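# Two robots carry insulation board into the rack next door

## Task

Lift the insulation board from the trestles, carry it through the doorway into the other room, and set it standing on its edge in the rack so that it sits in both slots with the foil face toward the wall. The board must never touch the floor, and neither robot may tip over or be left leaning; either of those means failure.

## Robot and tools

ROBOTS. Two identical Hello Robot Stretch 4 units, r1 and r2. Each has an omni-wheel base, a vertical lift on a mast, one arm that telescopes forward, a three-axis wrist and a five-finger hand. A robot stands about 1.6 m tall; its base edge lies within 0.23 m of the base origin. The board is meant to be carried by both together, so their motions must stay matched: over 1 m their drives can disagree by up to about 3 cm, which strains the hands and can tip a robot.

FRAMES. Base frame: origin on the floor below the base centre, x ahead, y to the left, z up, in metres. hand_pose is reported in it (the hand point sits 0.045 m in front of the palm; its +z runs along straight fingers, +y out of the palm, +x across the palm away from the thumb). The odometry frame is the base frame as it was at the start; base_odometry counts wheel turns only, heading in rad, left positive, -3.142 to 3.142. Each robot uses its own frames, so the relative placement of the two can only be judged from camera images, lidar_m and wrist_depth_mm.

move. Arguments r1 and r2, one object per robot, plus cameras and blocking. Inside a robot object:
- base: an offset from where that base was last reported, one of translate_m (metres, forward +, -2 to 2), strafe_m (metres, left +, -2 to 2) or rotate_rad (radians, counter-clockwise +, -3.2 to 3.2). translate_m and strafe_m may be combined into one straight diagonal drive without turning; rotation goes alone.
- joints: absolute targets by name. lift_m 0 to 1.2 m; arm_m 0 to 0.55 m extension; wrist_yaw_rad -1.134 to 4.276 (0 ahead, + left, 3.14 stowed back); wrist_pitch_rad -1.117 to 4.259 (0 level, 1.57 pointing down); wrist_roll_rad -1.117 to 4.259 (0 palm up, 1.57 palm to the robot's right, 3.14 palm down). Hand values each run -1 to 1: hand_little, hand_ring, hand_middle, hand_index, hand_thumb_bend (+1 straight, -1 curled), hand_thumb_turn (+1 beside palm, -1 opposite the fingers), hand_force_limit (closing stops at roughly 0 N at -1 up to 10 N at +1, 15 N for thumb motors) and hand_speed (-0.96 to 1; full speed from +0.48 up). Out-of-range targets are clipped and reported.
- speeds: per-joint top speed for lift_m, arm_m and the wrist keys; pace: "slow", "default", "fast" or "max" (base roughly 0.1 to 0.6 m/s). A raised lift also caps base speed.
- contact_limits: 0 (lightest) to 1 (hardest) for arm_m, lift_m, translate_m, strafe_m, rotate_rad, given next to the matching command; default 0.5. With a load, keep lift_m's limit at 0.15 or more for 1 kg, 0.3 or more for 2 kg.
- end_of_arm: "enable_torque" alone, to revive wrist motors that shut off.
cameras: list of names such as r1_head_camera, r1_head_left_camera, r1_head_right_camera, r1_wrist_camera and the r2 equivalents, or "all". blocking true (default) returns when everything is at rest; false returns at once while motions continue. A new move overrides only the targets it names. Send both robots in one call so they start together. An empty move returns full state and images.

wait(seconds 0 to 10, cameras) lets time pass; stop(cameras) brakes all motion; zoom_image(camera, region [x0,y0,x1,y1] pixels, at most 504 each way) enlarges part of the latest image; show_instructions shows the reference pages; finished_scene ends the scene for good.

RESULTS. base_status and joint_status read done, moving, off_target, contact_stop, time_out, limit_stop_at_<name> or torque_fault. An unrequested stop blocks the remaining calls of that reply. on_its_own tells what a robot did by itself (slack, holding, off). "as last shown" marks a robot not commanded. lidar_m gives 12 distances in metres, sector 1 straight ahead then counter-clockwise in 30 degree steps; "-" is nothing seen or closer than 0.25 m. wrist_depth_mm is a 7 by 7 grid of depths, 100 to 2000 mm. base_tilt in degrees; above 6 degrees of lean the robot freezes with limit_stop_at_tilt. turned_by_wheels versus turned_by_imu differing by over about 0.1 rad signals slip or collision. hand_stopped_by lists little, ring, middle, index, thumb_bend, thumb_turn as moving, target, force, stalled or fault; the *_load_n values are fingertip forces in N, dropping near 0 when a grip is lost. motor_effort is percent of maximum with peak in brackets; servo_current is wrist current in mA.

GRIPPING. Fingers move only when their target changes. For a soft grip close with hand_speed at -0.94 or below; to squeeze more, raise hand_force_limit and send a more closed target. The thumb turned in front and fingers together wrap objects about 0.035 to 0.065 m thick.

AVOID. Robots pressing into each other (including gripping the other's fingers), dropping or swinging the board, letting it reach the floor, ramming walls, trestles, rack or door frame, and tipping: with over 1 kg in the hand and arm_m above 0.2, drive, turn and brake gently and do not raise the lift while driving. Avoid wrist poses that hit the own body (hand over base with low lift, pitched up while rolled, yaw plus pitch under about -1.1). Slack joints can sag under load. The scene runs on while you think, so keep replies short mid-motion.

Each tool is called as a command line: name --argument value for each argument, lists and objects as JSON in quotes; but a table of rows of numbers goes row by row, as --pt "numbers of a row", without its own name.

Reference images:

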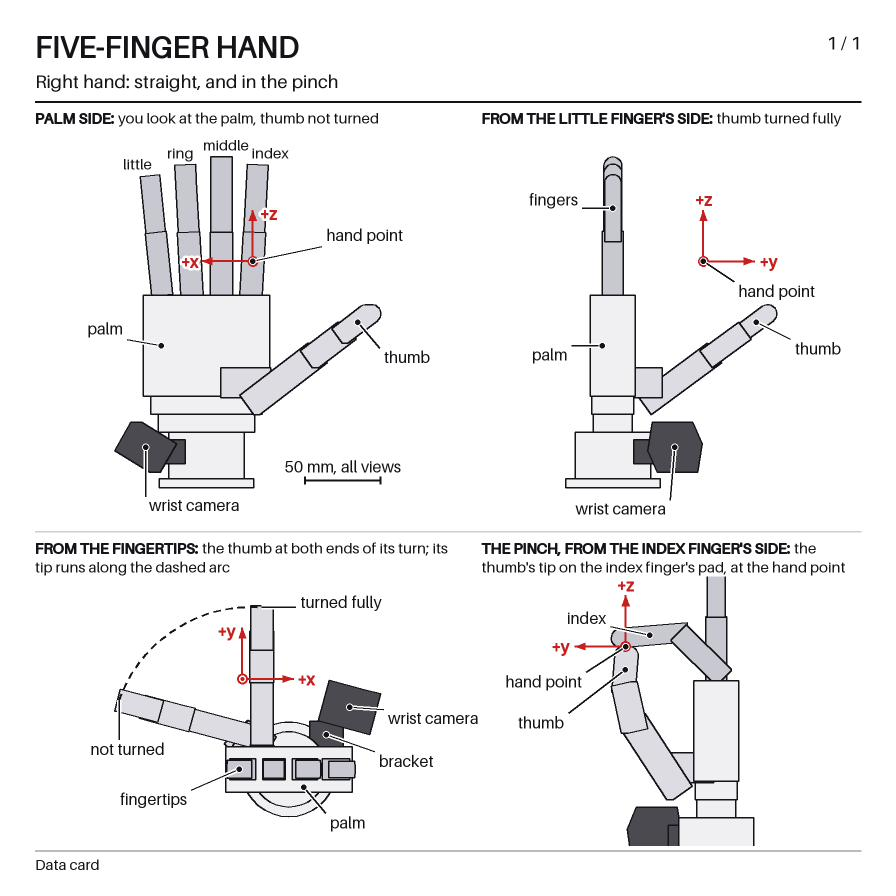

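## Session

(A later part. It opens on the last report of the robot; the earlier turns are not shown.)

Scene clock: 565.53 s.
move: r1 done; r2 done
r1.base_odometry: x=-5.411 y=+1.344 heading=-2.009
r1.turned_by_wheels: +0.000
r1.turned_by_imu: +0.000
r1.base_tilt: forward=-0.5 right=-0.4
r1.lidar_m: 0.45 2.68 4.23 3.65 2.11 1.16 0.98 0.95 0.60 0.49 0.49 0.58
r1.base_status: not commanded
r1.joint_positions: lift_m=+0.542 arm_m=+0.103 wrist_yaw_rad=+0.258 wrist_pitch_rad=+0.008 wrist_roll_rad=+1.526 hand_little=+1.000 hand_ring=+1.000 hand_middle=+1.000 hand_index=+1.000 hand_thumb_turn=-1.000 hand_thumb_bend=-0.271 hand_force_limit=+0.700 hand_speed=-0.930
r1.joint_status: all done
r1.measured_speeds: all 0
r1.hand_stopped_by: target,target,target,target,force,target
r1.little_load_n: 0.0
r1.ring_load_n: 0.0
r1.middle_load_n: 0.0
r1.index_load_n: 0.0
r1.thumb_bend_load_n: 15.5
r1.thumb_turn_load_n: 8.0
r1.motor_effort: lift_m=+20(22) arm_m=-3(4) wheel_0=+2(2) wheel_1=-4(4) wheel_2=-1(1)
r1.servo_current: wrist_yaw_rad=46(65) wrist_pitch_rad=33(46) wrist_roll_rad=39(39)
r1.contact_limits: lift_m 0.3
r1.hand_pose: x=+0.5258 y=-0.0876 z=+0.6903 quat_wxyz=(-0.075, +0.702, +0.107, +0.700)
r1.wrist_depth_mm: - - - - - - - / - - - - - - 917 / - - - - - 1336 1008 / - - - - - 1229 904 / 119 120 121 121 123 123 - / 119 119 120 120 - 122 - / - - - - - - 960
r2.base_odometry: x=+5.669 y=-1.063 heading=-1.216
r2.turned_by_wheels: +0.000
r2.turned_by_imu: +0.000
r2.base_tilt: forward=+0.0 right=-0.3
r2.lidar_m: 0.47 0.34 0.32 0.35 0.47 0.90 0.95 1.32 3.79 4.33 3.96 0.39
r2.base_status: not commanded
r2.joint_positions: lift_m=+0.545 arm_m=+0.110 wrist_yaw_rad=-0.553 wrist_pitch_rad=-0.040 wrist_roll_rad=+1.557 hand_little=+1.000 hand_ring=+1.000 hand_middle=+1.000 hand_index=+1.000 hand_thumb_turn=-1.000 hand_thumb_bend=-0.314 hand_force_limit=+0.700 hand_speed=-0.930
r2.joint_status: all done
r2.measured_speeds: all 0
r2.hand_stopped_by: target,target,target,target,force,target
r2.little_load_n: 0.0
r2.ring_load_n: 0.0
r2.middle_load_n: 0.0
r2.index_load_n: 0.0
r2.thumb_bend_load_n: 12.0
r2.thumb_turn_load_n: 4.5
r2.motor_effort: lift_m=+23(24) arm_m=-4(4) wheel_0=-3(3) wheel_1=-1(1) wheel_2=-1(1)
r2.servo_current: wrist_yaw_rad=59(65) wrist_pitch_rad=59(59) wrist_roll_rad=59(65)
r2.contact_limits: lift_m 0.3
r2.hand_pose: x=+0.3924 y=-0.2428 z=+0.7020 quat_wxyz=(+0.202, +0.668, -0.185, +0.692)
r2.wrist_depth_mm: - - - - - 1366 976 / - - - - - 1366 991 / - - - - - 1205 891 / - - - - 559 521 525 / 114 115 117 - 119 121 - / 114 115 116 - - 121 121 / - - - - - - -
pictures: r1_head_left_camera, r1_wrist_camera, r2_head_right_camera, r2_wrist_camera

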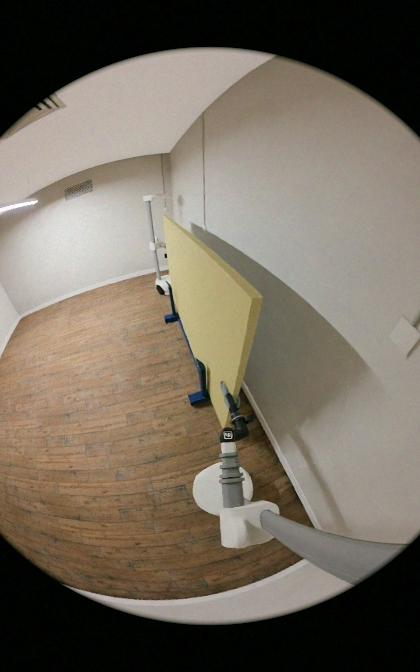

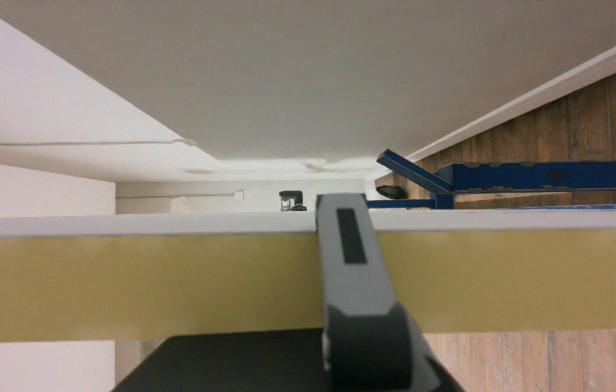

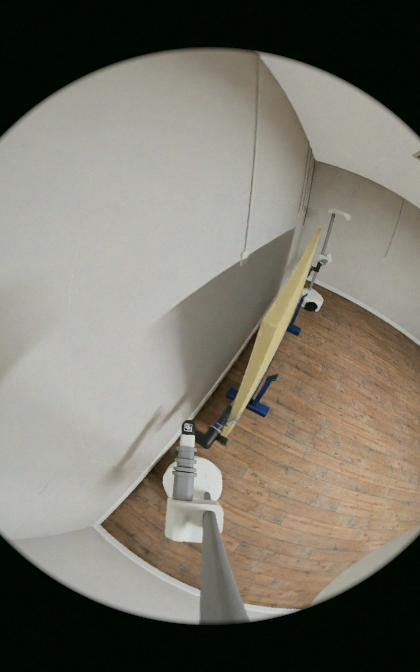

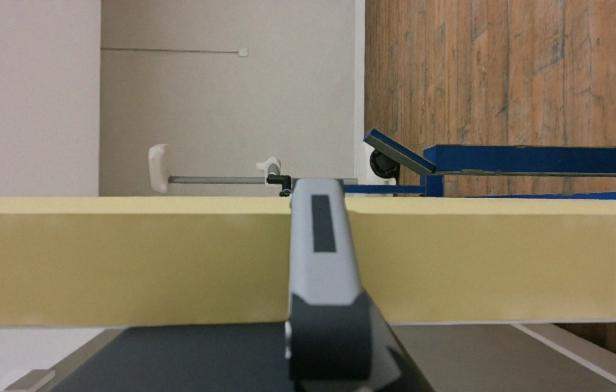

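move --r1 '{"joints":{"lift_m":0.530},"speeds":{"lift_m":0.03},"contact_limits":{"lift_m":0.3}}' --r2 '{"joints":{"lift_m":0.533},"speeds":{"lift_m":0.03},"contact_limits":{"lift_m":0.3}}'

move --r1 '{"joints":{"lift_m":0.518},"speeds":{"lift_m":0.03},"contact_limits":{"lift_m":0.3}}' --r2 '{"joints":{"lift_m":0.521},"speeds":{"lift_m":0.03},"contact_limits":{"lift_m":0.3}}' --cameras '["r1_wrist_camera","r2_wrist_camera"]'

Scene clock: 574.33 s.
move: r1 done; r2 done
r1.base_odometry: x=-5.411 y=+1.344 heading=-2.009
r1.turned_by_wheels: +0.000
r1.turned_by_imu: -0.001
r1.base_tilt: forward=-0.6 right=-0.4
r1.lidar_m: 0.44 2.67 4.27 3.68 2.11 1.16 0.97 0.97 0.61 0.49 0.50 0.58
r1.base_status: not commanded
r1.joint_positions: lift_m=+0.530 arm_m=+0.103 wrist_yaw_rad=+0.258 wrist_pitch_rad=+0.008 wrist_roll_rad=+1.526 hand_little=+1.000 hand_ring=+1.000 hand_middle=+1.000 hand_index=+1.000 hand_thumb_turn=-1.000 hand_thumb_bend=-0.271 hand_force_limit=+0.700 hand_speed=-0.930
r1.joint_status: all done
r1.measured_speeds: all 0
r1.hand_stopped_by: target,target,target,target,force,target
r1.little_load_n: 0.0
r1.ring_load_n: 0.0
r1.middle_load_n: 0.0
r1.index_load_n: 0.0
r1.thumb_bend_load_n: 16.0
r1.thumb_turn_load_n: 8.5
r1.motor_effort: lift_m=+20(23) arm_m=-3(4) wheel_0=+2(3) wheel_1=-4(4) wheel_2=-1(1)
r1.servo_current: wrist_yaw_rad=46(59) wrist_pitch_rad=39(46) wrist_roll_rad=33(39)
r1.contact_limits: lift_m 0.3
r1.hand_pose: x=+0.5258 y=-0.0876 z=+0.6783 quat_wxyz=(-0.075, +0.702, +0.107, +0.700)
r1.wrist_depth_mm: - - - - - - - / - - - - - - 891 / - - - - - 1281 976 / - - - - - 1205 904 / 119 120 121 121 123 123 - / 118 120 120 120 - 122 - / - - - - - - 946
r2.base_odometry: x=+5.669 y=-1.063 heading=-1.216
r2.turned_by_wheels: +0.000
r2.turned_by_imu: +0.001
r2.base_tilt: forward=+0.0 right=-0.3
r2.lidar_m: 0.47 0.35 0.32 0.35 0.49 0.89 0.95 1.33 3.78 4.31 3.96 0.39
r2.base_status: not commanded
r2.joint_positions: lift_m=+0.533 arm_m=+0.110 wrist_yaw_rad=-0.553 wrist_pitch_rad=-0.040 wrist_roll_rad=+1.557 hand_little=+1.000 hand_ring=+1.000 hand_middle=+1.000 hand_index=+1.000 hand_thumb_turn=-1.000 hand_thumb_bend=-0.314 hand_force_limit=+0.700 hand_speed=-0.930
r2.joint_status: all done
r2.measured_speeds: all 0
r2.hand_stopped_by: target,target,target,target,force,target
r2.little_load_n: 0.0
r2.ring_load_n: 0.0
r2.middle_load_n: 0.0
r2.index_load_n: 0.5
r2.thumb_bend_load_n: 11.5
r2.thumb_turn_load_n: 4.5
r2.motor_effort: lift_m=+22(23) arm_m=-4(4) wheel_0=-3(3) wheel_1=+0(1) wheel_2=-1(2)
r2.servo_current: wrist_yaw_rad=33(72) wrist_pitch_rad=59(59) wrist_roll_rad=46(59)
r2.contact_limits: lift_m 0.3
r2.hand_pose: x=+0.3924 y=-0.2428 z=+0.6900 quat_wxyz=(+0.202, +0.668, -0.185, +0.692)
r2.wrist_depth_mm: - - - - - 1336 976 / - - - - - 1366 976 / - - - - - 1182 878 / - - - - 544 525 535 / 114 115 117 - 119 121 - / 114 115 116 - - 120 121 / - - - - - - -
pictures: none

Scene clock: 575.13 s.
move: r1 done; r2 done
r1.base_odometry: x=-5.411 y=+1.344 heading=-2.009
r1.turned_by_wheels: +0.000
r1.turned_by_imu: +0.000
r1.base_tilt: forward=-0.6 right=-0.4
r1.lidar_m: 0.46 2.67 4.28 3.67 2.13 1.18 0.97 0.95 0.62 0.49 0.50 0.59
r1.base_status: not commanded
r1.joint_positions: lift_m=+0.518 arm_m=+0.103 wrist_yaw_rad=+0.258 wrist_pitch_rad=+0.008 wrist_roll_rad=+1.526 hand_little=+1.000 hand_ring=+1.000 hand_middle=+1.000 hand_index=+1.000 hand_thumb_turn=-1.000 hand_thumb_bend=-0.271 hand_force_limit=+0.700 hand_speed=-0.930
r1.joint_status: all done
r1.measured_speeds: all 0
r1.hand_stopped_by: target,target,target,target,force,target
r1.little_load_n: 0.0
r1.ring_load_n: 0.0
r1.middle_load_n: 0.0
r1.index_load_n: 0.0
r1.thumb_bend_load_n: 16.5
r1.thumb_turn_load_n: 5.5
r1.motor_effort: lift_m=+15(21) arm_m=-3(4) wheel_0=+2(3) wheel_1=-4(4) wheel_2=-1(1)
r1.servo_current: wrist_yaw_rad=52(52) wrist_pitch_rad=39(46) wrist_roll_rad=39(46)
r1.contact_limits: lift_m 0.3
r1.hand_pose: x=+0.5258 y=-0.0876 z=+0.6667 quat_wxyz=(-0.075, +0.702, +0.107, +0.700)
r1.wrist_depth_mm: - - - - - - - / - - - - - - 904 / - - - - - 1308 991 / - - - - - 1160 904 / 121 121 121 121 122 122 122 / 120 121 121 120 - 121 - / - - - - - - 946
r2.base_odometry: x=+5.669 y=-1.063 heading=-1.216
r2.turned_by_wheels: +0.000
r2.turned_by_imu: +0.000
r2.base_tilt: forward=+0.0 right=-0.3
r2.lidar_m: 0.47 0.34 0.32 0.34 0.50 0.90 0.95 1.32 3.79 4.33 3.96 0.41
r2.base_status: not commanded
r2.joint_positions: lift_m=+0.521 arm_m=+0.110 wrist_yaw_rad=-0.553 wrist_pitch_rad=-0.040 wrist_roll_rad=+1.557 hand_little=+1.000 hand_ring=+1.000 hand_middle=+1.000 hand_index=+1.000 hand_thumb_turn=-1.000 hand_thumb_bend=-0.314 hand_force_limit=+0.700 hand_speed=-0.930
r2.joint_status: all done
r2.measured_speeds: all 0
r2.hand_stopped_by: target,target,target,target,force,target
r2.little_load_n: 0.0
r2.ring_load_n: 0.0
r2.middle_load_n: 0.0
r2.index_load_n: 0.0
r2.thumb_bend_load_n: 11.0
r2.thumb_turn_load_n: 4.0
r2.motor_effort: lift_m=+21(23) arm_m=-4(4) wheel_0=-3(3) wheel_1=+0(1) wheel_2=-1(2)
r2.servo_current: wrist_yaw_rad=59(65) wrist_pitch_rad=52(59) wrist_roll_rad=52(65)
r2.contact_limits: lift_m 0.3
r2.hand_pose: x=+0.3924 y=-0.2428 z=+0.6781 quat_wxyz=(+0.202, +0.668, -0.185, +0.692)
r2.wrist_depth_mm: - - - - - 1366 960 / - - - - - 1366 976 / - - - - - 1160 878 / - - - - 564 521 842 / 115 116 117 - 119 121 - / 114 115 116 - - 120 121 / - - - - - - -

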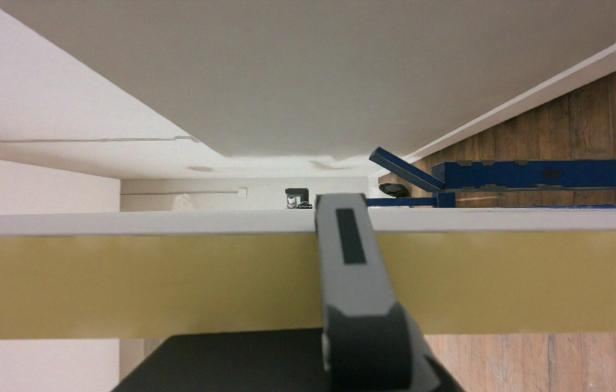

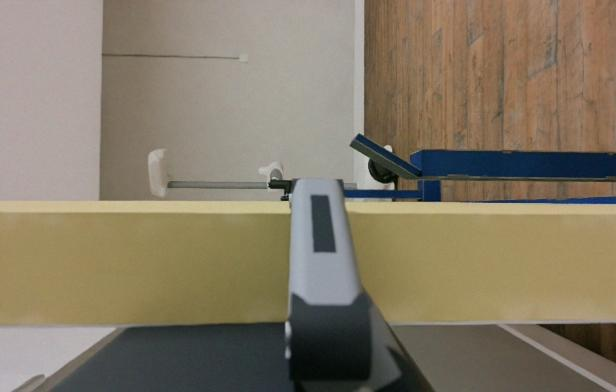

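move --r1 '{"joints":{"lift_m":0.514},"speeds":{"lift_m":0.03},"contact_limits":{"lift_m":0.3}}' --r2 '{"joints":{"lift_m":0.514},"speeds":{"lift_m":0.03},"contact_limits":{"lift_m":0.3}}' --cameras '["r1_wrist_camera","r2_wrist_camera"]'

Scene clock: 576.17 s.
move: r1 done; r2 done
r1.base_odometry: x=-5.411 y=+1.344 heading=-2.009
r1.turned_by_wheels: +0.000
r1.turned_by_imu: +0.000
r1.base_tilt: forward=-0.6 right=-0.4
r1.lidar_m: 0.44 2.67 4.26 3.67 2.13 1.15 0.96 0.97 0.60 0.50 0.50 0.56
r1.base_status: not commanded
r1.joint_positions: lift_m=+0.514 arm_m=+0.103 wrist_yaw_rad=+0.258 wrist_pitch_rad=+0.003 wrist_roll_rad=+1.526 hand_little=+1.000 hand_ring=+1.000 hand_middle=+1.000 hand_index=+1.000 hand_thumb_turn=-1.000 hand_thumb_bend=-0.271 hand_force_limit=+0.700 hand_speed=-0.930
r1.joint_status: all done
r1.measured_speeds: all 0
r1.hand_stopped_by: target,target,target,target,force,target
r1.little_load_n: 0.0
r1.ring_load_n: 0.0
r1.middle_load_n: 0.0
r1.index_load_n: 0.0
r1.thumb_bend_load_n: 16.0
r1.thumb_turn_load_n: 3.0
r1.motor_effort: lift_m=+14(17) arm_m=-4(4) wheel_0=+2(3) wheel_1=-3(4) wheel_2=-1(1)
r1.servo_current: wrist_yaw_rad=52(52) wrist_pitch_rad=33(46) wrist_roll_rad=26(39)
r1.contact_limits: lift_m 0.3
r1.hand_pose: x=+0.5259 y=-0.0876 z=+0.6639 quat_wxyz=(-0.075, +0.700, +0.107, +0.702)
r1.wrist_depth_mm: - - - - - - - / - - - - - - 904 / - - - - - 1336 1008 / - - - - - 1182 960 / 122 122 122 121 122 121 122 / 121 121 121 - - 121 - / - - - - - - 960
r2.base_odometry: x=+5.669 y=-1.063 heading=-1.216
r2.turned_by_wheels: +0.000
r2.turned_by_imu: +0.000
r2.base_tilt: forward=-0.1 right=-0.3
r2.lidar_m: 0.47 0.33 0.33 0.34 0.49 0.89 0.95 1.32 3.79 4.33 3.96 0.41
r2.base_status: not commanded
r2.joint_positions: lift_m=+0.514 arm_m=+0.110 wrist_yaw_rad=-0.554 wrist_pitch_rad=-0.040 wrist_roll_rad=+1.557 hand_little=+1.000 hand_ring=+1.000 hand_middle=+1.000 hand_index=+1.000 hand_thumb_turn=-1.000 hand_thumb_bend=-0.314 hand_force_limit=+0.700 hand_speed=-0.930
r2.joint_status: all done
r2.measured_speeds: all 0
r2.hand_stopped_by: target,target,target,target,force,target
r2.little_load_n: 0.0
r2.ring_load_n: 0.0
r2.middle_load_n: 0.0
r2.index_load_n: 0.0
r2.thumb_bend_load_n: 11.0
r2.thumb_turn_load_n: 3.5
r2.motor_effort: lift_m=+17(21) arm_m=-4(4) wheel_0=-3(3) wheel_1=-1(1) wheel_2=-1(2)
r2.servo_current: wrist_yaw_rad=52(78) wrist_pitch_rad=59(59) wrist_roll_rad=52(65)
r2.contact_limits: lift_m 0.3
r2.hand_pose: x=+0.3923 y=-0.2429 z=+0.6715 quat_wxyz=(+0.202, +0.668, -0.185, +0.692)
r2.wrist_depth_mm: - - - - - 1366 991 / - - - - - 1397 976 / - - - - - 1205 931 / - - - - 569 521 525 / 115 116 117 - 118 119 - / 115 116 116 - - 119 120 / - - - - - - -

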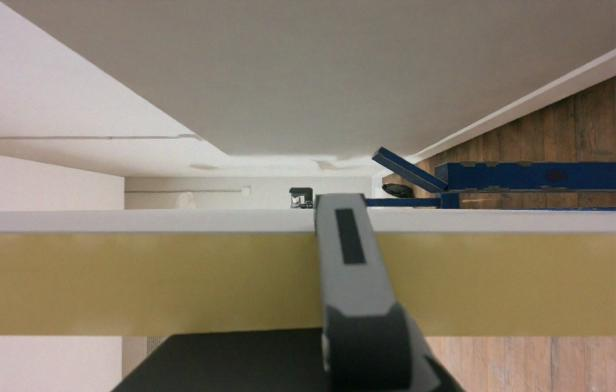

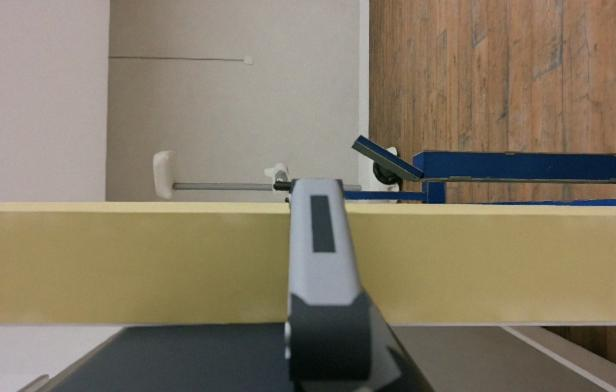

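move --r1 '{"joints":{"lift_m":0.512},"speeds":{"lift_m":0.03},"contact_limits":{"lift_m":0.3}}' --r2 '{"joints":{"lift_m":0.511},"speeds":{"lift_m":0.03},"contact_limits":{"lift_m":0.3}}' --cameras '["r1_head_left_camera","r2_head_right_camera","r2_head_left_camera"]'

zoom_image --camera "r1_head_left_camera" --region '[140, 280, 270, 430]'

zoom_image --camera "r2_head_right_camera" --region '[200, 330, 320, 450]'

zoom_image --camera "r2_head_left_camera" --region '[200, 250, 340, 450]'

Scene clock: 577.40 s.
move: r1 done; r2 done
r1.base_odometry: x=-5.411 y=+1.344 heading=-2.009
r1.turned_by_wheels: +0.000
r1.turned_by_imu: +0.000
r1.base_tilt: forward=-0.6 right=-0.4
r1.lidar_m: 0.44 2.70 4.27 3.68 2.10 1.16 0.97 0.96 0.62 0.50 0.51 0.58
r1.base_status: not commanded
r1.joint_positions: lift_m=+0.512 arm_m=+0.103 wrist_yaw_rad=+0.258 wrist_pitch_rad=+0.003 wrist_roll_rad=+1.526 hand_little=+1.000 hand_ring=+1.000 hand_middle=+1.000 hand_index=+1.000 hand_thumb_turn=-1.000 hand_thumb_bend=-0.271 hand_force_limit=+0.700 hand_speed=-0.930
r1.joint_status: all done
r1.measured_speeds: all 0
r1.hand_stopped_by: target,target,target,target,force,target
r1.little_load_n: 0.0
r1.ring_load_n: 0.0
r1.middle_load_n: 0.0
r1.index_load_n: 0.0
r1.thumb_bend_load_n: 16.0
r1.thumb_turn_load_n: 3.0
r1.motor_effort: lift_m=+14(19) arm_m=-3(4) wheel_0=+2(3) wheel_1=-3(4) wheel_2=-1(1)
r1.servo_current: wrist_yaw_rad=33(59) wrist_pitch_rad=33(39) wrist_roll_rad=39(39)
r1.contact_limits: lift_m 0.3
r1.hand_pose: x=+0.5259 y=-0.0876 z=+0.6619 quat_wxyz=(-0.075, +0.700, +0.107, +0.702)
r1.wrist_depth_mm: - - - - - - - / - - - - - - 904 / - - - - - 1366 1008 / - - - - - 1205 960 / 123 122 122 122 121 121 121 / 122 122 121 - - 120 - / - - - - - - 960
r2.base_odometry: x=+5.669 y=-1.063 heading=-1.216
r2.turned_by_wheels: +0.000
r2.turned_by_imu: +0.000
r2.base_tilt: forward=-0.1 right=-0.2
r2.lidar_m: 0.46 0.34 0.33 0.35 0.49 0.89 0.94 1.30 3.77 4.32 3.98 0.38
r2.base_status: not commanded
r2.joint_positions: lift_m=+0.511 arm_m=+0.110 wrist_yaw_rad=-0.554 wrist_pitch_rad=-0.044 wrist_roll_rad=+1.556 hand_little=+1.000 hand_ring=+1.000 hand_middle=+1.000 hand_index=+1.000 hand_thumb_turn=-1.000 hand_thumb_bend=-0.314 hand_force_limit=+0.700 hand_speed=-0.930
r2.joint_status: all done
r2.measured_speeds: all 0
r2.hand_stopped_by: target,target,target,target,force,target
r2.little_load_n: 0.0
r2.ring_load_n: 0.0
r2.middle_load_n: 0.0
r2.index_load_n: 0.0
r2.thumb_bend_load_n: 11.5
r2.thumb_turn_load_n: 3.0
r2.motor_effort: lift_m=+16(18) arm_m=-3(4) wheel_0=-3(3) wheel_1=-1(1) wheel_2=-1(2)
r2.servo_current: wrist_yaw_rad=52(59) wrist_pitch_rad=39(52) wrist_roll_rad=65(65)
r2.contact_limits: lift_m 0.3
r2.hand_pose: x=+0.3923 y=-0.2430 z=+0.6695 quat_wxyz=(+0.203, +0.666, -0.184, +0.694)
r2.wrist_depth_mm: - - - - - 1397 991 / - - - - - 1366 991 / - - - - - 1229 931 / - - - - 525 517 559 / 116 116 117 - 118 119 - / 115 116 116 - - 118 119 / - - - - - - -
pictures: r1_head_left_camera, r2_head_left_camera, r2_head_right_camera

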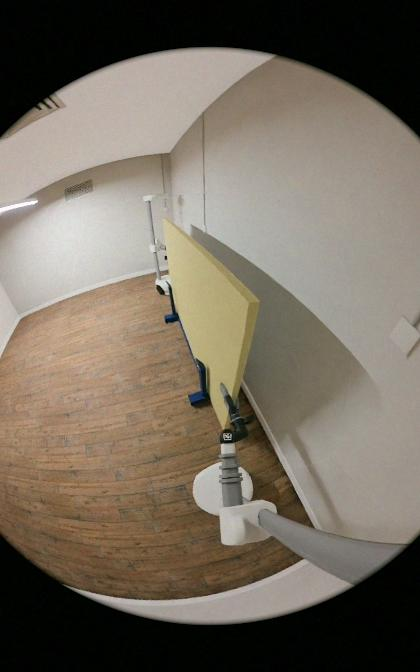

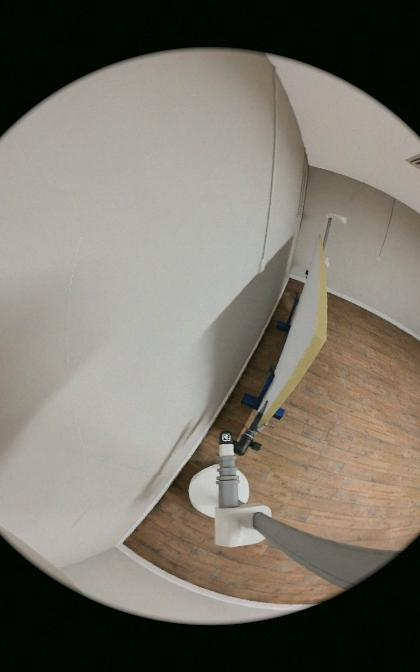

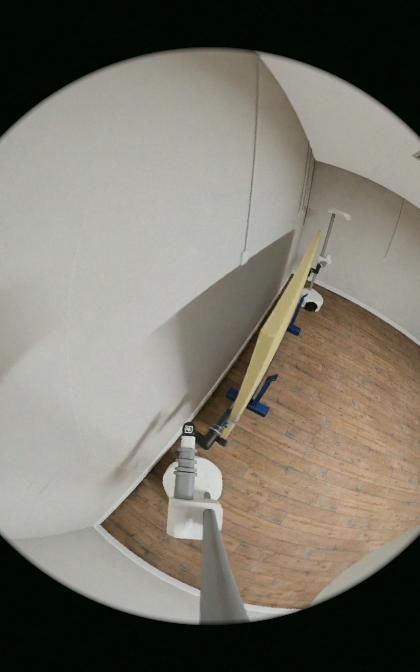

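Scaled by 3.360 from the camera's image (finer frame: 600x960).

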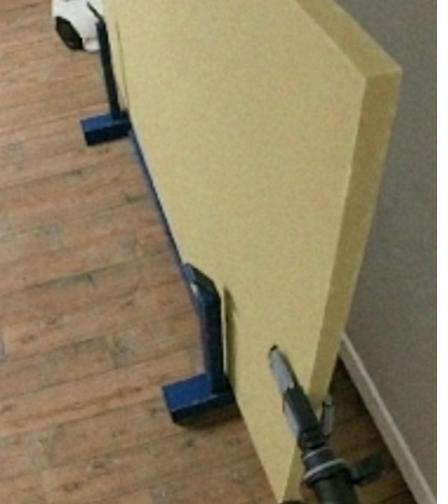

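Scaled by 4.200 from the camera's image (finer frame: 600x960).

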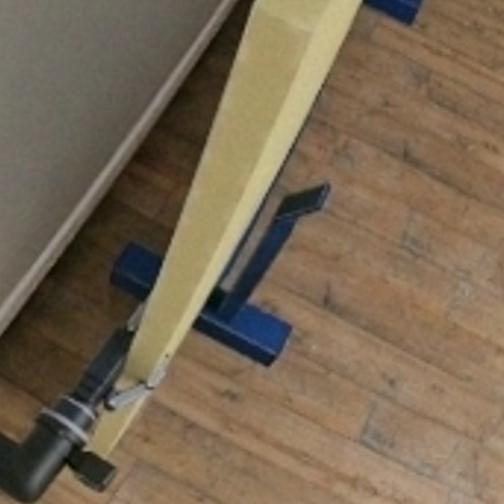

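Scaled by 2.520 from the camera's image (finer frame: 600x960).

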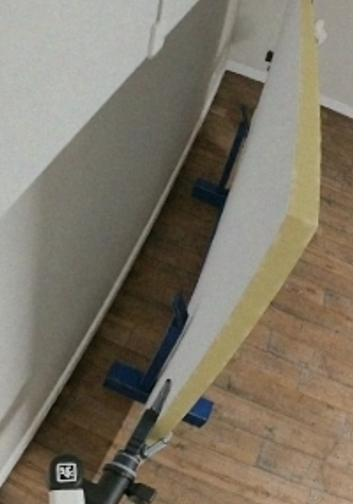

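move --r1 '{"base":{"translate_m":-0.0073,"strafe_m":0.0239},"joints":{"wrist_roll_rad":1.484},"speeds":{"wrist_roll_rad":0.06},"pace":"slow","contact_limits":{"strafe_m":0.3,"translate_m":0.3}}' --r2 '{"base":{"translate_m":-0.0130,"strafe_m":-0.0214},"joints":{"wrist_roll_rad":1.598},"speeds":{"wrist_roll_rad":0.06},"pace":"slow","contact_limits":{"strafe_m":0.3,"translate_m":0.3}}' --cameras '["r1_wrist_camera","r2_wrist_camera","r1_head_left_camera","r2_head_left_camera"]'

zoom_image --camera "r1_head_left_camera" --region '[140, 280, 270, 430]'

zoom_image --camera "r2_head_left_camera" --region '[200, 250, 340, 450]'

r1: "contact_limits": strafe_m and translate_m are given together and make one move, which takes one limit: state it under one of them only
Scene clock: 580.53 s.
r1.base_odometry: x=-5.411 y=+1.344 heading=-2.009
r1.turned_by_wheels: +0.000
r1.turned_by_imu: -0.001
r1.base_tilt: forward=-0.6 right=-0.3
r1.lidar_m: 0.45 2.69 4.26 3.66 2.09 1.15 0.97 0.97 0.62 0.50 0.50 0.58
r1.base_status: not commanded
r1.joint_positions: lift_m=+0.512 arm_m=+0.103 wrist_yaw_rad=+0.258 wrist_pitch_rad=+0.003 wrist_roll_rad=+1.526 hand_little=+1.000 hand_ring=+1.000 hand_middle=+1.000 hand_index=+1.000 hand_thumb_turn=-1.000 hand_thumb_bend=-0.271 hand_force_limit=+0.700 hand_speed=-0.930
r1.joint_status: all done
r1.measured_speeds: all 0
r1.hand_stopped_by: target,target,target,target,force,target
r1.little_load_n: 0.0
r1.ring_load_n: 0.0
r1.middle_load_n: 0.0
r1.index_load_n: 0.0
r1.thumb_bend_load_n: 16.0
r1.thumb_turn_load_n: 3.0
r1.motor_effort: lift_m=+14(19) arm_m=-4(4) wheel_0=+2(3) wheel_1=-3(4) wheel_2=-1(1)
r1.servo_current: wrist_yaw_rad=52(59) wrist_pitch_rad=26(39) wrist_roll_rad=33(39)
r1.contact_limits: lift_m 0.3
r1.hand_pose: x=+0.5259 y=-0.0876 z=+0.6619 quat_wxyz=(-0.075, +0.700, +0.107, +0.702)
r1.wrist_depth_mm: - - - - - - - / - - - - - - 917 / - - - - - 1397 1008 / - - - - - 1182 960 / 123 122 122 122 121 121 121 / 122 122 122 - - 121 - / - - - - - - 976
r2.base_odometry: x=+5.669 y=-1.063 heading=-1.216
r2.turned_by_wheels: +0.000
r2.turned_by_imu: +0.001
r2.base_tilt: forward=+0.0 right=-0.3
r2.lidar_m: 0.47 0.33 0.33 0.35 0.50 0.89 0.95 1.31 3.77 4.33 3.98 0.40
r2.base_status: not commanded
r2.joint_positions: lift_m=+0.511 arm_m=+0.110 wrist_yaw_rad=-0.554 wrist_pitch_rad=-0.044 wrist_roll_rad=+1.556 hand_little=+1.000 hand_ring=+1.000 hand_middle=+1.000 hand_index=+1.000 hand_thumb_turn=-1.000 hand_thumb_bend=-0.314 hand_force_limit=+0.700 hand_speed=-0.930
r2.joint_status: all done
r2.measured_speeds: all 0
r2.hand_stopped_by: target,target,target,target,force,target
r2.little_load_n: 0.0
r2.ring_load_n: 0.0
r2.middle_load_n: 0.0
r2.index_load_n: 0.0
r2.thumb_bend_load_n: 11.0
r2.thumb_turn_load_n: 3.5
r2.motor_effort: lift_m=+16(18) arm_m=-4(4) wheel_0=-2(3) wheel_1=-1(1) wheel_2=-1(2)
r2.servo_current: wrist_yaw_rad=46(59) wrist_pitch_rad=39(52) wrist_roll_rad=59(65)
r2.contact_limits: lift_m 0.3
r2.hand_pose: x=+0.3923 y=-0.2430 z=+0.6695 quat_wxyz=(+0.203, +0.666, -0.184, +0.694)
r2.wrist_depth_mm: - - - - - 1464 976 / - - - - - 1397 991 / - - - - - 1205 946 / - - - - 525 517 554 / 115 116 117 - 118 118 - / 115 116 117 - - 118 119 / - - - - - - -
pictures: none

Scaled by 3.360 from the camera's image (finer frame: 600x960).
This view is cut from an older image: the scene may have changed since it was taken.

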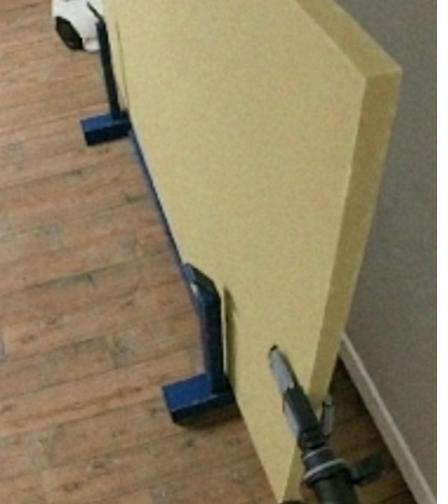

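Scaled by 2.520 from the camera's image (finer frame: 600x960).
This view is cut from an older image: the scene may have changed since it was taken.

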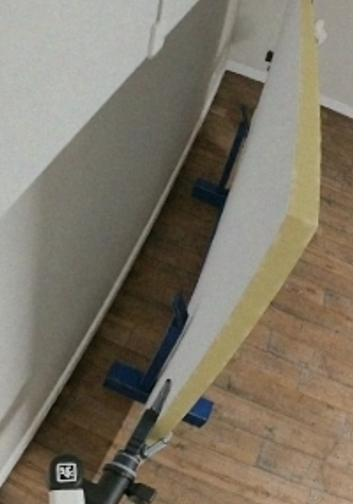

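move --r1 '{"base":{"translate_m":-0.0073,"strafe_m":0.0239},"joints":{"wrist_roll_rad":1.484},"speeds":{"wrist_roll_rad":0.06},"pace":"slow","contact_limits":{"strafe_m":0.3}}' --r2 '{"base":{"translate_m":-0.0130,"strafe_m":-0.0214},"joints":{"wrist_roll_rad":1.598},"speeds":{"wrist_roll_rad":0.06},"pace":"slow","contact_limits":{"strafe_m":0.3}}' --cameras '["r1_wrist_camera","r2_wrist_camera","r1_head_left_camera","r2_head_left_camera"]'

zoom_image --camera "r1_head_left_camera" --region '[140, 280, 270, 430]'

zoom_image --camera "r2_head_left_camera" --region '[200, 250, 340, 450]'

Scene clock: 582.43 s.
move: r1 done; r2 done
r1.base_odometry: x=-5.386 y=+1.340 heading=-2.008
r1.turned_by_wheels: +0.000
r1.turned_by_imu: +0.001
r1.base_tilt: forward=-0.7 right=-0.4
r1.lidar_m: 0.41 2.69 4.27 3.62 2.09 1.16 0.97 0.96 0.64 0.50 0.51 0.61
r1.base_status: done
r1.joint_positions: lift_m=+0.512 arm_m=+0.103 wrist_yaw_rad=+0.258 wrist_pitch_rad=+0.003 wrist_roll_rad=+1.485 hand_little=+1.000 hand_ring=+1.000 hand_middle=+1.000 hand_index=+1.000 hand_thumb_turn=-1.000 hand_thumb_bend=-0.271 hand_force_limit=+0.700 hand_speed=-0.930
r1.joint_status: all done
r1.measured_speeds: all 0
r1.hand_stopped_by: target,target,target,target,force,target
r1.little_load_n: 0.0
r1.ring_load_n: 0.0
r1.middle_load_n: 0.0
r1.index_load_n: 0.0
r1.thumb_bend_load_n: 16.0
r1.thumb_turn_load_n: 3.0
r1.motor_effort: lift_m=+14(14) arm_m=-4(4) wheel_0=-2(6) wheel_1=+2(5) wheel_2=+4(6)
r1.servo_current: wrist_yaw_rad=52(52) wrist_pitch_rad=33(39) wrist_roll_rad=33(59)
r1.contact_limits: lift_m 0.3; strafe_m 0.3
r1.hand_pose: x=+0.5262 y=-0.0886 z=+0.6644 quat_wxyz=(-0.061, +0.698, +0.121, +0.703)
r1.wrist_depth_mm: - - - - - - - / - - - - - - 917 / - - - - - 1281 976 / - - - - - 1255 976 / 122 122 122 122 122 122 121 / 122 122 122 - - 121 - / - - - - - - 931
r2.base_odometry: x=+5.645 y=-1.059 heading=-1.215
r2.turned_by_wheels: +0.000
r2.turned_by_imu: +0.001
r2.base_tilt: forward=-0.1 right=-0.4
r2.lidar_m: 0.51 0.37 0.35 0.37 0.52 0.90 0.94 1.33 3.77 4.29 3.98 0.39
r2.base_status: done
r2.joint_positions: lift_m=+0.511 arm_m=+0.110 wrist_yaw_rad=-0.554 wrist_pitch_rad=-0.045 wrist_roll_rad=+1.596 hand_little=+1.000 hand_ring=+1.000 hand_middle=+1.000 hand_index=+1.000 hand_thumb_turn=-1.000 hand_thumb_bend=-0.314 hand_force_limit=+0.700 hand_speed=-0.930
r2.joint_status: all done
r2.measured_speeds: all 0
r2.hand_stopped_by: target,target,target,target,force,target
r2.little_load_n: 0.0
r2.ring_load_n: 0.0
r2.middle_load_n: 0.0
r2.index_load_n: 0.0
r2.thumb_bend_load_n: 11.0
r2.thumb_turn_load_n: 3.0
r2.motor_effort: lift_m=+16(16) arm_m=-4(4) wheel_0=+2(5) wheel_1=-2(6) wheel_2=+3(6)
r2.servo_current: wrist_yaw_rad=46(72) wrist_pitch_rad=39(46) wrist_roll_rad=46(78)
r2.contact_limits: lift_m 0.3; strafe_m 0.3
r2.hand_pose: x=+0.3929 y=-0.2420 z=+0.6673 quat_wxyz=(+0.189, +0.662, -0.197, +0.698)
r2.wrist_depth_mm: - - - - - 1336 946 / - - - - - 1336 976 / - - - - - 1281 931 / - - - - 512 517 521 / 116 116 117 - 118 119 - / 115 116 116 - - 118 118 / - - - - - - -
pictures: r1_head_left_camera, r1_wrist_camera, r2_head_left_camera, r2_wrist_camera

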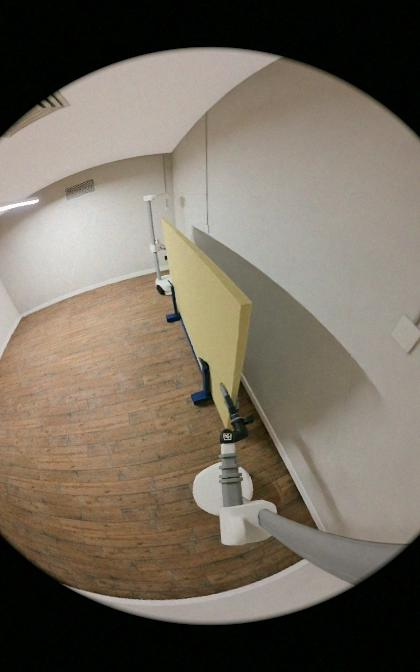

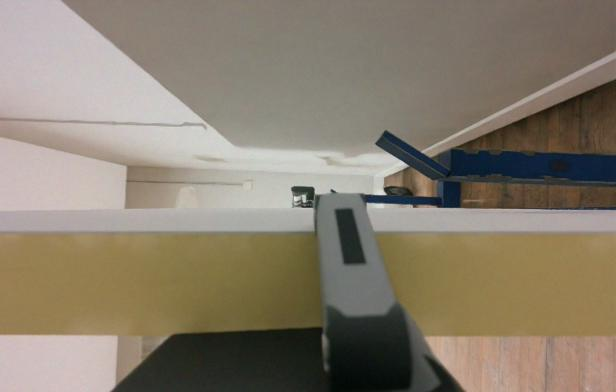

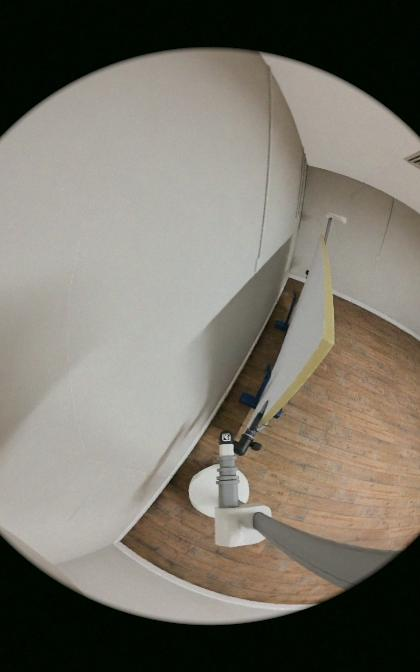

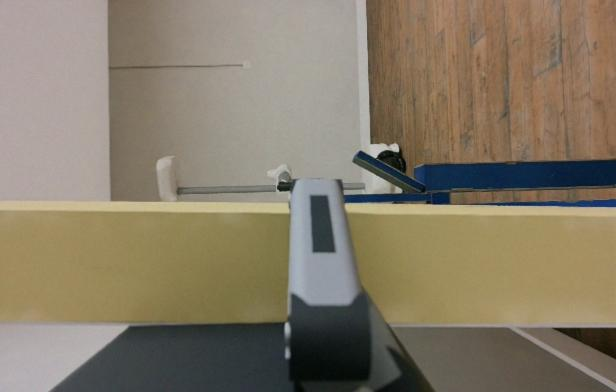

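Scaled by 3.360 from the camera's image (finer frame: 600x960).

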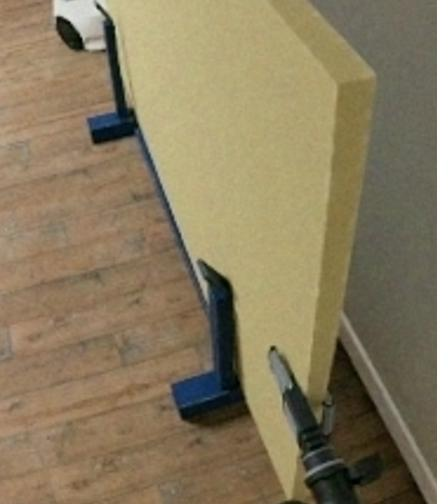

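Scaled by 2.520 from the camera's image (finer frame: 600x960).

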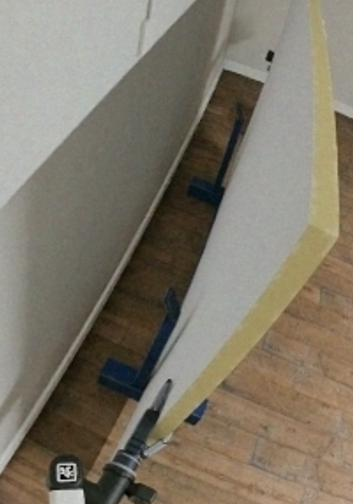

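move --r1 '{"joints":{"hand_thumb_bend":0.0}}' --r2 '{"joints":{"hand_thumb_bend":-0.04}}' --cameras '["r1_wrist_camera","r2_wrist_camera"]'

Scene clock: 586.33 s.
move: r1 done; r2 done
r1.base_odometry: x=-5.386 y=+1.340 heading=-2.008
r1.turned_by_wheels: +0.000
r1.turned_by_imu: +0.000
r1.base_tilt: forward=-0.7 right=-0.4
r1.lidar_m: 0.44 2.70 4.26 3.63 2.09 1.15 0.98 0.97 0.65 0.50 0.52 0.61
r1.base_status: not commanded
r1.joint_positions: lift_m=+0.512 arm_m=+0.103 wrist_yaw_rad=+0.258 wrist_pitch_rad=+0.003 wrist_roll_rad=+1.485 hand_little=+1.000 hand_ring=+1.000 hand_middle=+1.000 hand_index=+1.000 hand_thumb_turn=-1.000 hand_thumb_bend=+0.000 hand_force_limit=+0.700 hand_speed=-0.930
r1.joint_status: all done
r1.measured_speeds: all 0
r1.hand_stopped_by: target,target,target,target,target,target
r1.little_load_n: 0.0
r1.ring_load_n: 0.0
r1.middle_load_n: 0.0
r1.index_load_n: 0.0
r1.thumb_bend_load_n: 0.0
r1.thumb_turn_load_n: 0.0
r1.motor_effort: lift_m=+15(16) arm_m=-4(4) wheel_0=-2(2) wheel_1=+2(3) wheel_2=+4(4)
r1.servo_current: wrist_yaw_rad=59(65) wrist_pitch_rad=26(39) wrist_roll_rad=39(46)
r1.contact_limits: lift_m 0.3; strafe_m 0.3
r1.hand_pose: x=+0.5262 y=-0.0886 z=+0.6643 quat_wxyz=(-0.061, +0.698, +0.121, +0.703)
r1.wrist_depth_mm: - - - - - - - / - - - - - - 917 / - - - - - 1308 991 / - - - - 1708 1229 891 / 122 122 122 122 122 122 - / 121 122 122 - - 122 - / - - - - - - 931
r2.base_odometry: x=+5.645 y=-1.059 heading=-1.215
r2.turned_by_wheels: +0.000
r2.turned_by_imu: +0.002
r2.base_tilt: forward=+0.2 right=-0.2
r2.lidar_m: 0.49 0.35 0.34 0.36 0.53 0.89 0.94 1.33 3.80 4.29 3.97 0.39
r2.base_status: not commanded
r2.joint_positions: lift_m=+0.511 arm_m=+0.110 wrist_yaw_rad=-0.554 wrist_pitch_rad=-0.045 wrist_roll_rad=+1.596 hand_little=+1.000 hand_ring=+1.000 hand_middle=+1.000 hand_index=+1.000 hand_thumb_turn=-1.000 hand_thumb_bend=-0.040 hand_force_limit=+0.700 hand_speed=-0.930
r2.joint_status: all done
r2.measured_speeds: all 0
r2.hand_stopped_by: target,target,target,target,target,target
r2.little_load_n: -0.5
r2.ring_load_n: 0.0
r2.middle_load_n: 0.0
r2.index_load_n: 0.0
r2.thumb_bend_load_n: 0.5
r2.thumb_turn_load_n: 0.0
r2.motor_effort: lift_m=+16(17) arm_m=-4(4) wheel_0=+2(2) wheel_1=-1(2) wheel_2=+3(3)
r2.servo_current: wrist_yaw_rad=52(72) wrist_pitch_rad=33(46) wrist_roll_rad=46(65)
r2.contact_limits: lift_m 0.3; strafe_m 0.3
r2.hand_pose: x=+0.3930 y=-0.2420 z=+0.6673 quat_wxyz=(+0.189, +0.662, -0.198, +0.698)
r2.wrist_depth_mm: - - - - - 1336 960 / - - - - - 1366 976 / - - - - - 1308 917 / - - - 125 512 508 521 / 114 115 115 - 117 117 - / 114 115 115 - - 118 118 / - - - - - - -

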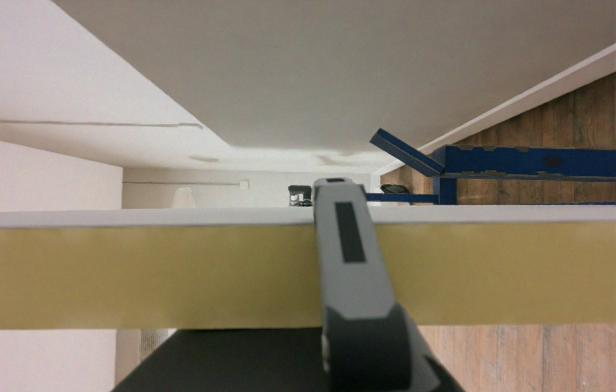

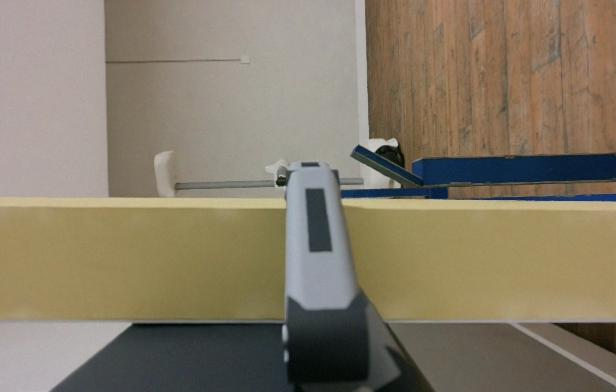

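move --r1 '{"joints":{"hand_thumb_bend":0.9,"hand_speed":-0.6}}' --r2 '{"joints":{"hand_thumb_bend":0.9,"hand_speed":-0.6}}' --cameras '["r1_wrist_camera","r2_wrist_camera","r1_head_left_camera","r2_head_left_camera"]'

zoom_image --camera "r1_head_left_camera" --region '[140, 280, 270, 430]'

zoom_image --camera "r2_head_left_camera" --region '[200, 250, 340, 450]'

Scene clock: 589.13 s.
move: r1 done; r2 done
r1.base_odometry: x=-5.386 y=+1.340 heading=-2.008
r1.turned_by_wheels: +0.000
r1.turned_by_imu: -0.001
r1.base_tilt: forward=-0.6 right=-0.4
r1.lidar_m: 0.46 2.68 4.28 3.62 2.09 1.13 0.98 0.97 0.64 0.52 0.52 0.61
r1.base_status: not commanded
r1.joint_positions: lift_m=+0.512 arm_m=+0.103 wrist_yaw_rad=+0.258 wrist_pitch_rad=+0.003 wrist_roll_rad=+1.485 hand_little=+1.000 hand_ring=+1.000 hand_middle=+1.000 hand_index=+1.000 hand_thumb_turn=-1.000 hand_thumb_bend=+0.900 hand_force_limit=+0.700 hand_speed=-0.600
r1.joint_status: all done
r1.measured_speeds: all 0
r1.hand_stopped_by: target,target,target,target,target,target
r1.little_load_n: 0.0
r1.ring_load_n: 0.5
r1.middle_load_n: 0.0
r1.index_load_n: 0.0
r1.thumb_bend_load_n: 0.0
r1.thumb_turn_load_n: 0.5
r1.motor_effort: lift_m=+15(16) arm_m=-3(4) wheel_0=-2(2) wheel_1=+3(3) wheel_2=+4(4)
r1.servo_current: wrist_yaw_rad=46(65) wrist_pitch_rad=39(39) wrist_roll_rad=39(46)
r1.contact_limits: lift_m 0.3; strafe_m 0.3
r1.hand_pose: x=+0.5262 y=-0.0886 z=+0.6643 quat_wxyz=(-0.061, +0.698, +0.121, +0.703)
r1.wrist_depth_mm: - - - - - - - / - - - 122 - - 904 / - - - - - 1308 1008 / - - - - - 1255 946 / 122 122 122 122 - 123 - / 122 122 122 120 - 122 - / - - - - - - 931
r2.base_odometry: x=+5.645 y=-1.059 heading=-1.215
r2.turned_by_wheels: +0.000
r2.turned_by_imu: +0.001
r2.base_tilt: forward=+0.0 right=-0.2
r2.lidar_m: 0.50 0.35 0.35 0.38 0.53 0.89 0.96 1.33 3.80 4.31 3.97 0.38
r2.base_status: not commanded
r2.joint_positions: lift_m=+0.511 arm_m=+0.110 wrist_yaw_rad=-0.554 wrist_pitch_rad=-0.045 wrist_roll_rad=+1.596 hand_little=+1.000 hand_ring=+1.000 hand_middle=+1.000 hand_index=+1.000 hand_thumb_turn=-1.000 hand_thumb_bend=+0.900 hand_force_limit=+0.700 hand_speed=-0.600
r2.joint_status: all done
r2.measured_speeds: all 0
r2.hand_stopped_by: target,target,target,target,target,target
r2.little_load_n: 0.0
r2.ring_load_n: 0.0
r2.middle_load_n: 0.0
r2.index_load_n: 0.0
r2.thumb_bend_load_n: 0.0
r2.thumb_turn_load_n: 0.0
r2.motor_effort: lift_m=+17(17) arm_m=-4(4) wheel_0=+2(2) wheel_1=-2(2) wheel_2=+3(3)
r2.servo_current: wrist_yaw_rad=26(65) wrist_pitch_rad=39(46) wrist_roll_rad=52(65)
r2.contact_limits: lift_m 0.3; strafe_m 0.3
r2.hand_pose: x=+0.3930 y=-0.2420 z=+0.6672 quat_wxyz=(+0.189, +0.662, -0.198, +0.698)
r2.wrist_depth_mm: - - - - - 1281 946 / - - - 128 - 1336 946 / - - - - - 1255 878 / 634 854 1255 - 517 512 521 / 113 114 115 - 116 117 - / 113 114 114 - - 117 117 / - - - - - - -
pictures: r1_head_left_camera, r1_wrist_camera, r2_head_left_camera, r2_wrist_camera

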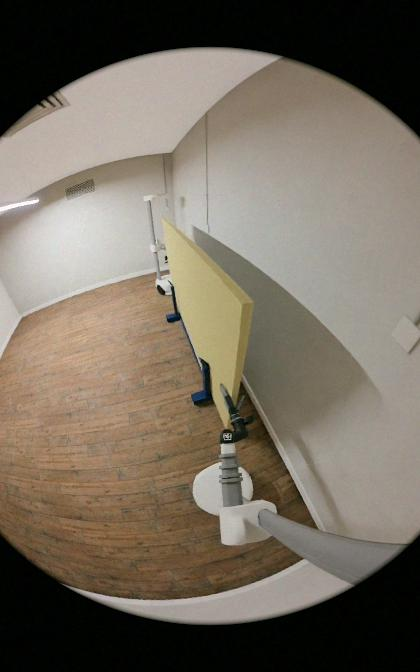

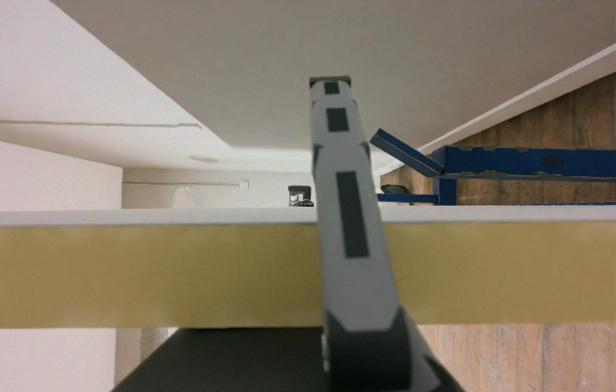

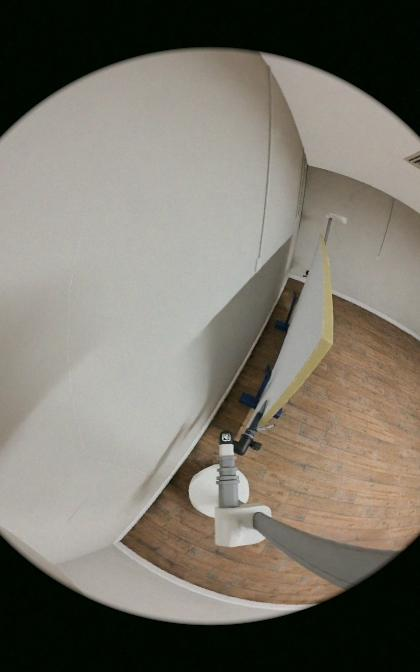

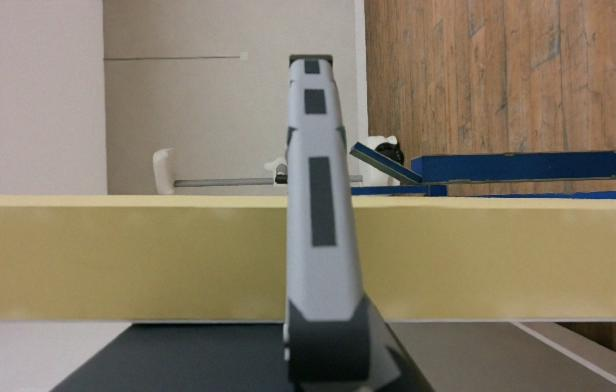

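Scaled by 3.360 from the camera's image (finer frame: 600x960).

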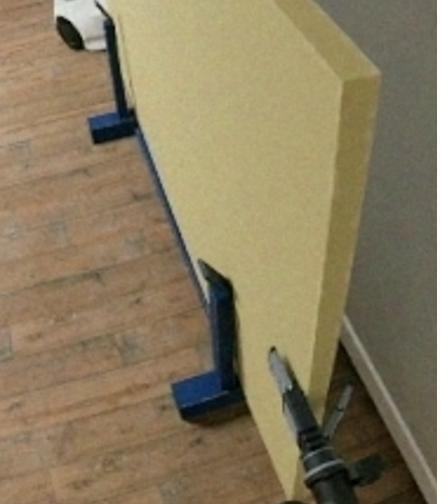

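Scaled by 2.520 from the camera's image (finer frame: 600x960).

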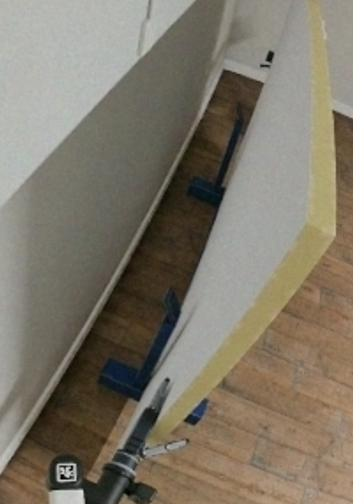

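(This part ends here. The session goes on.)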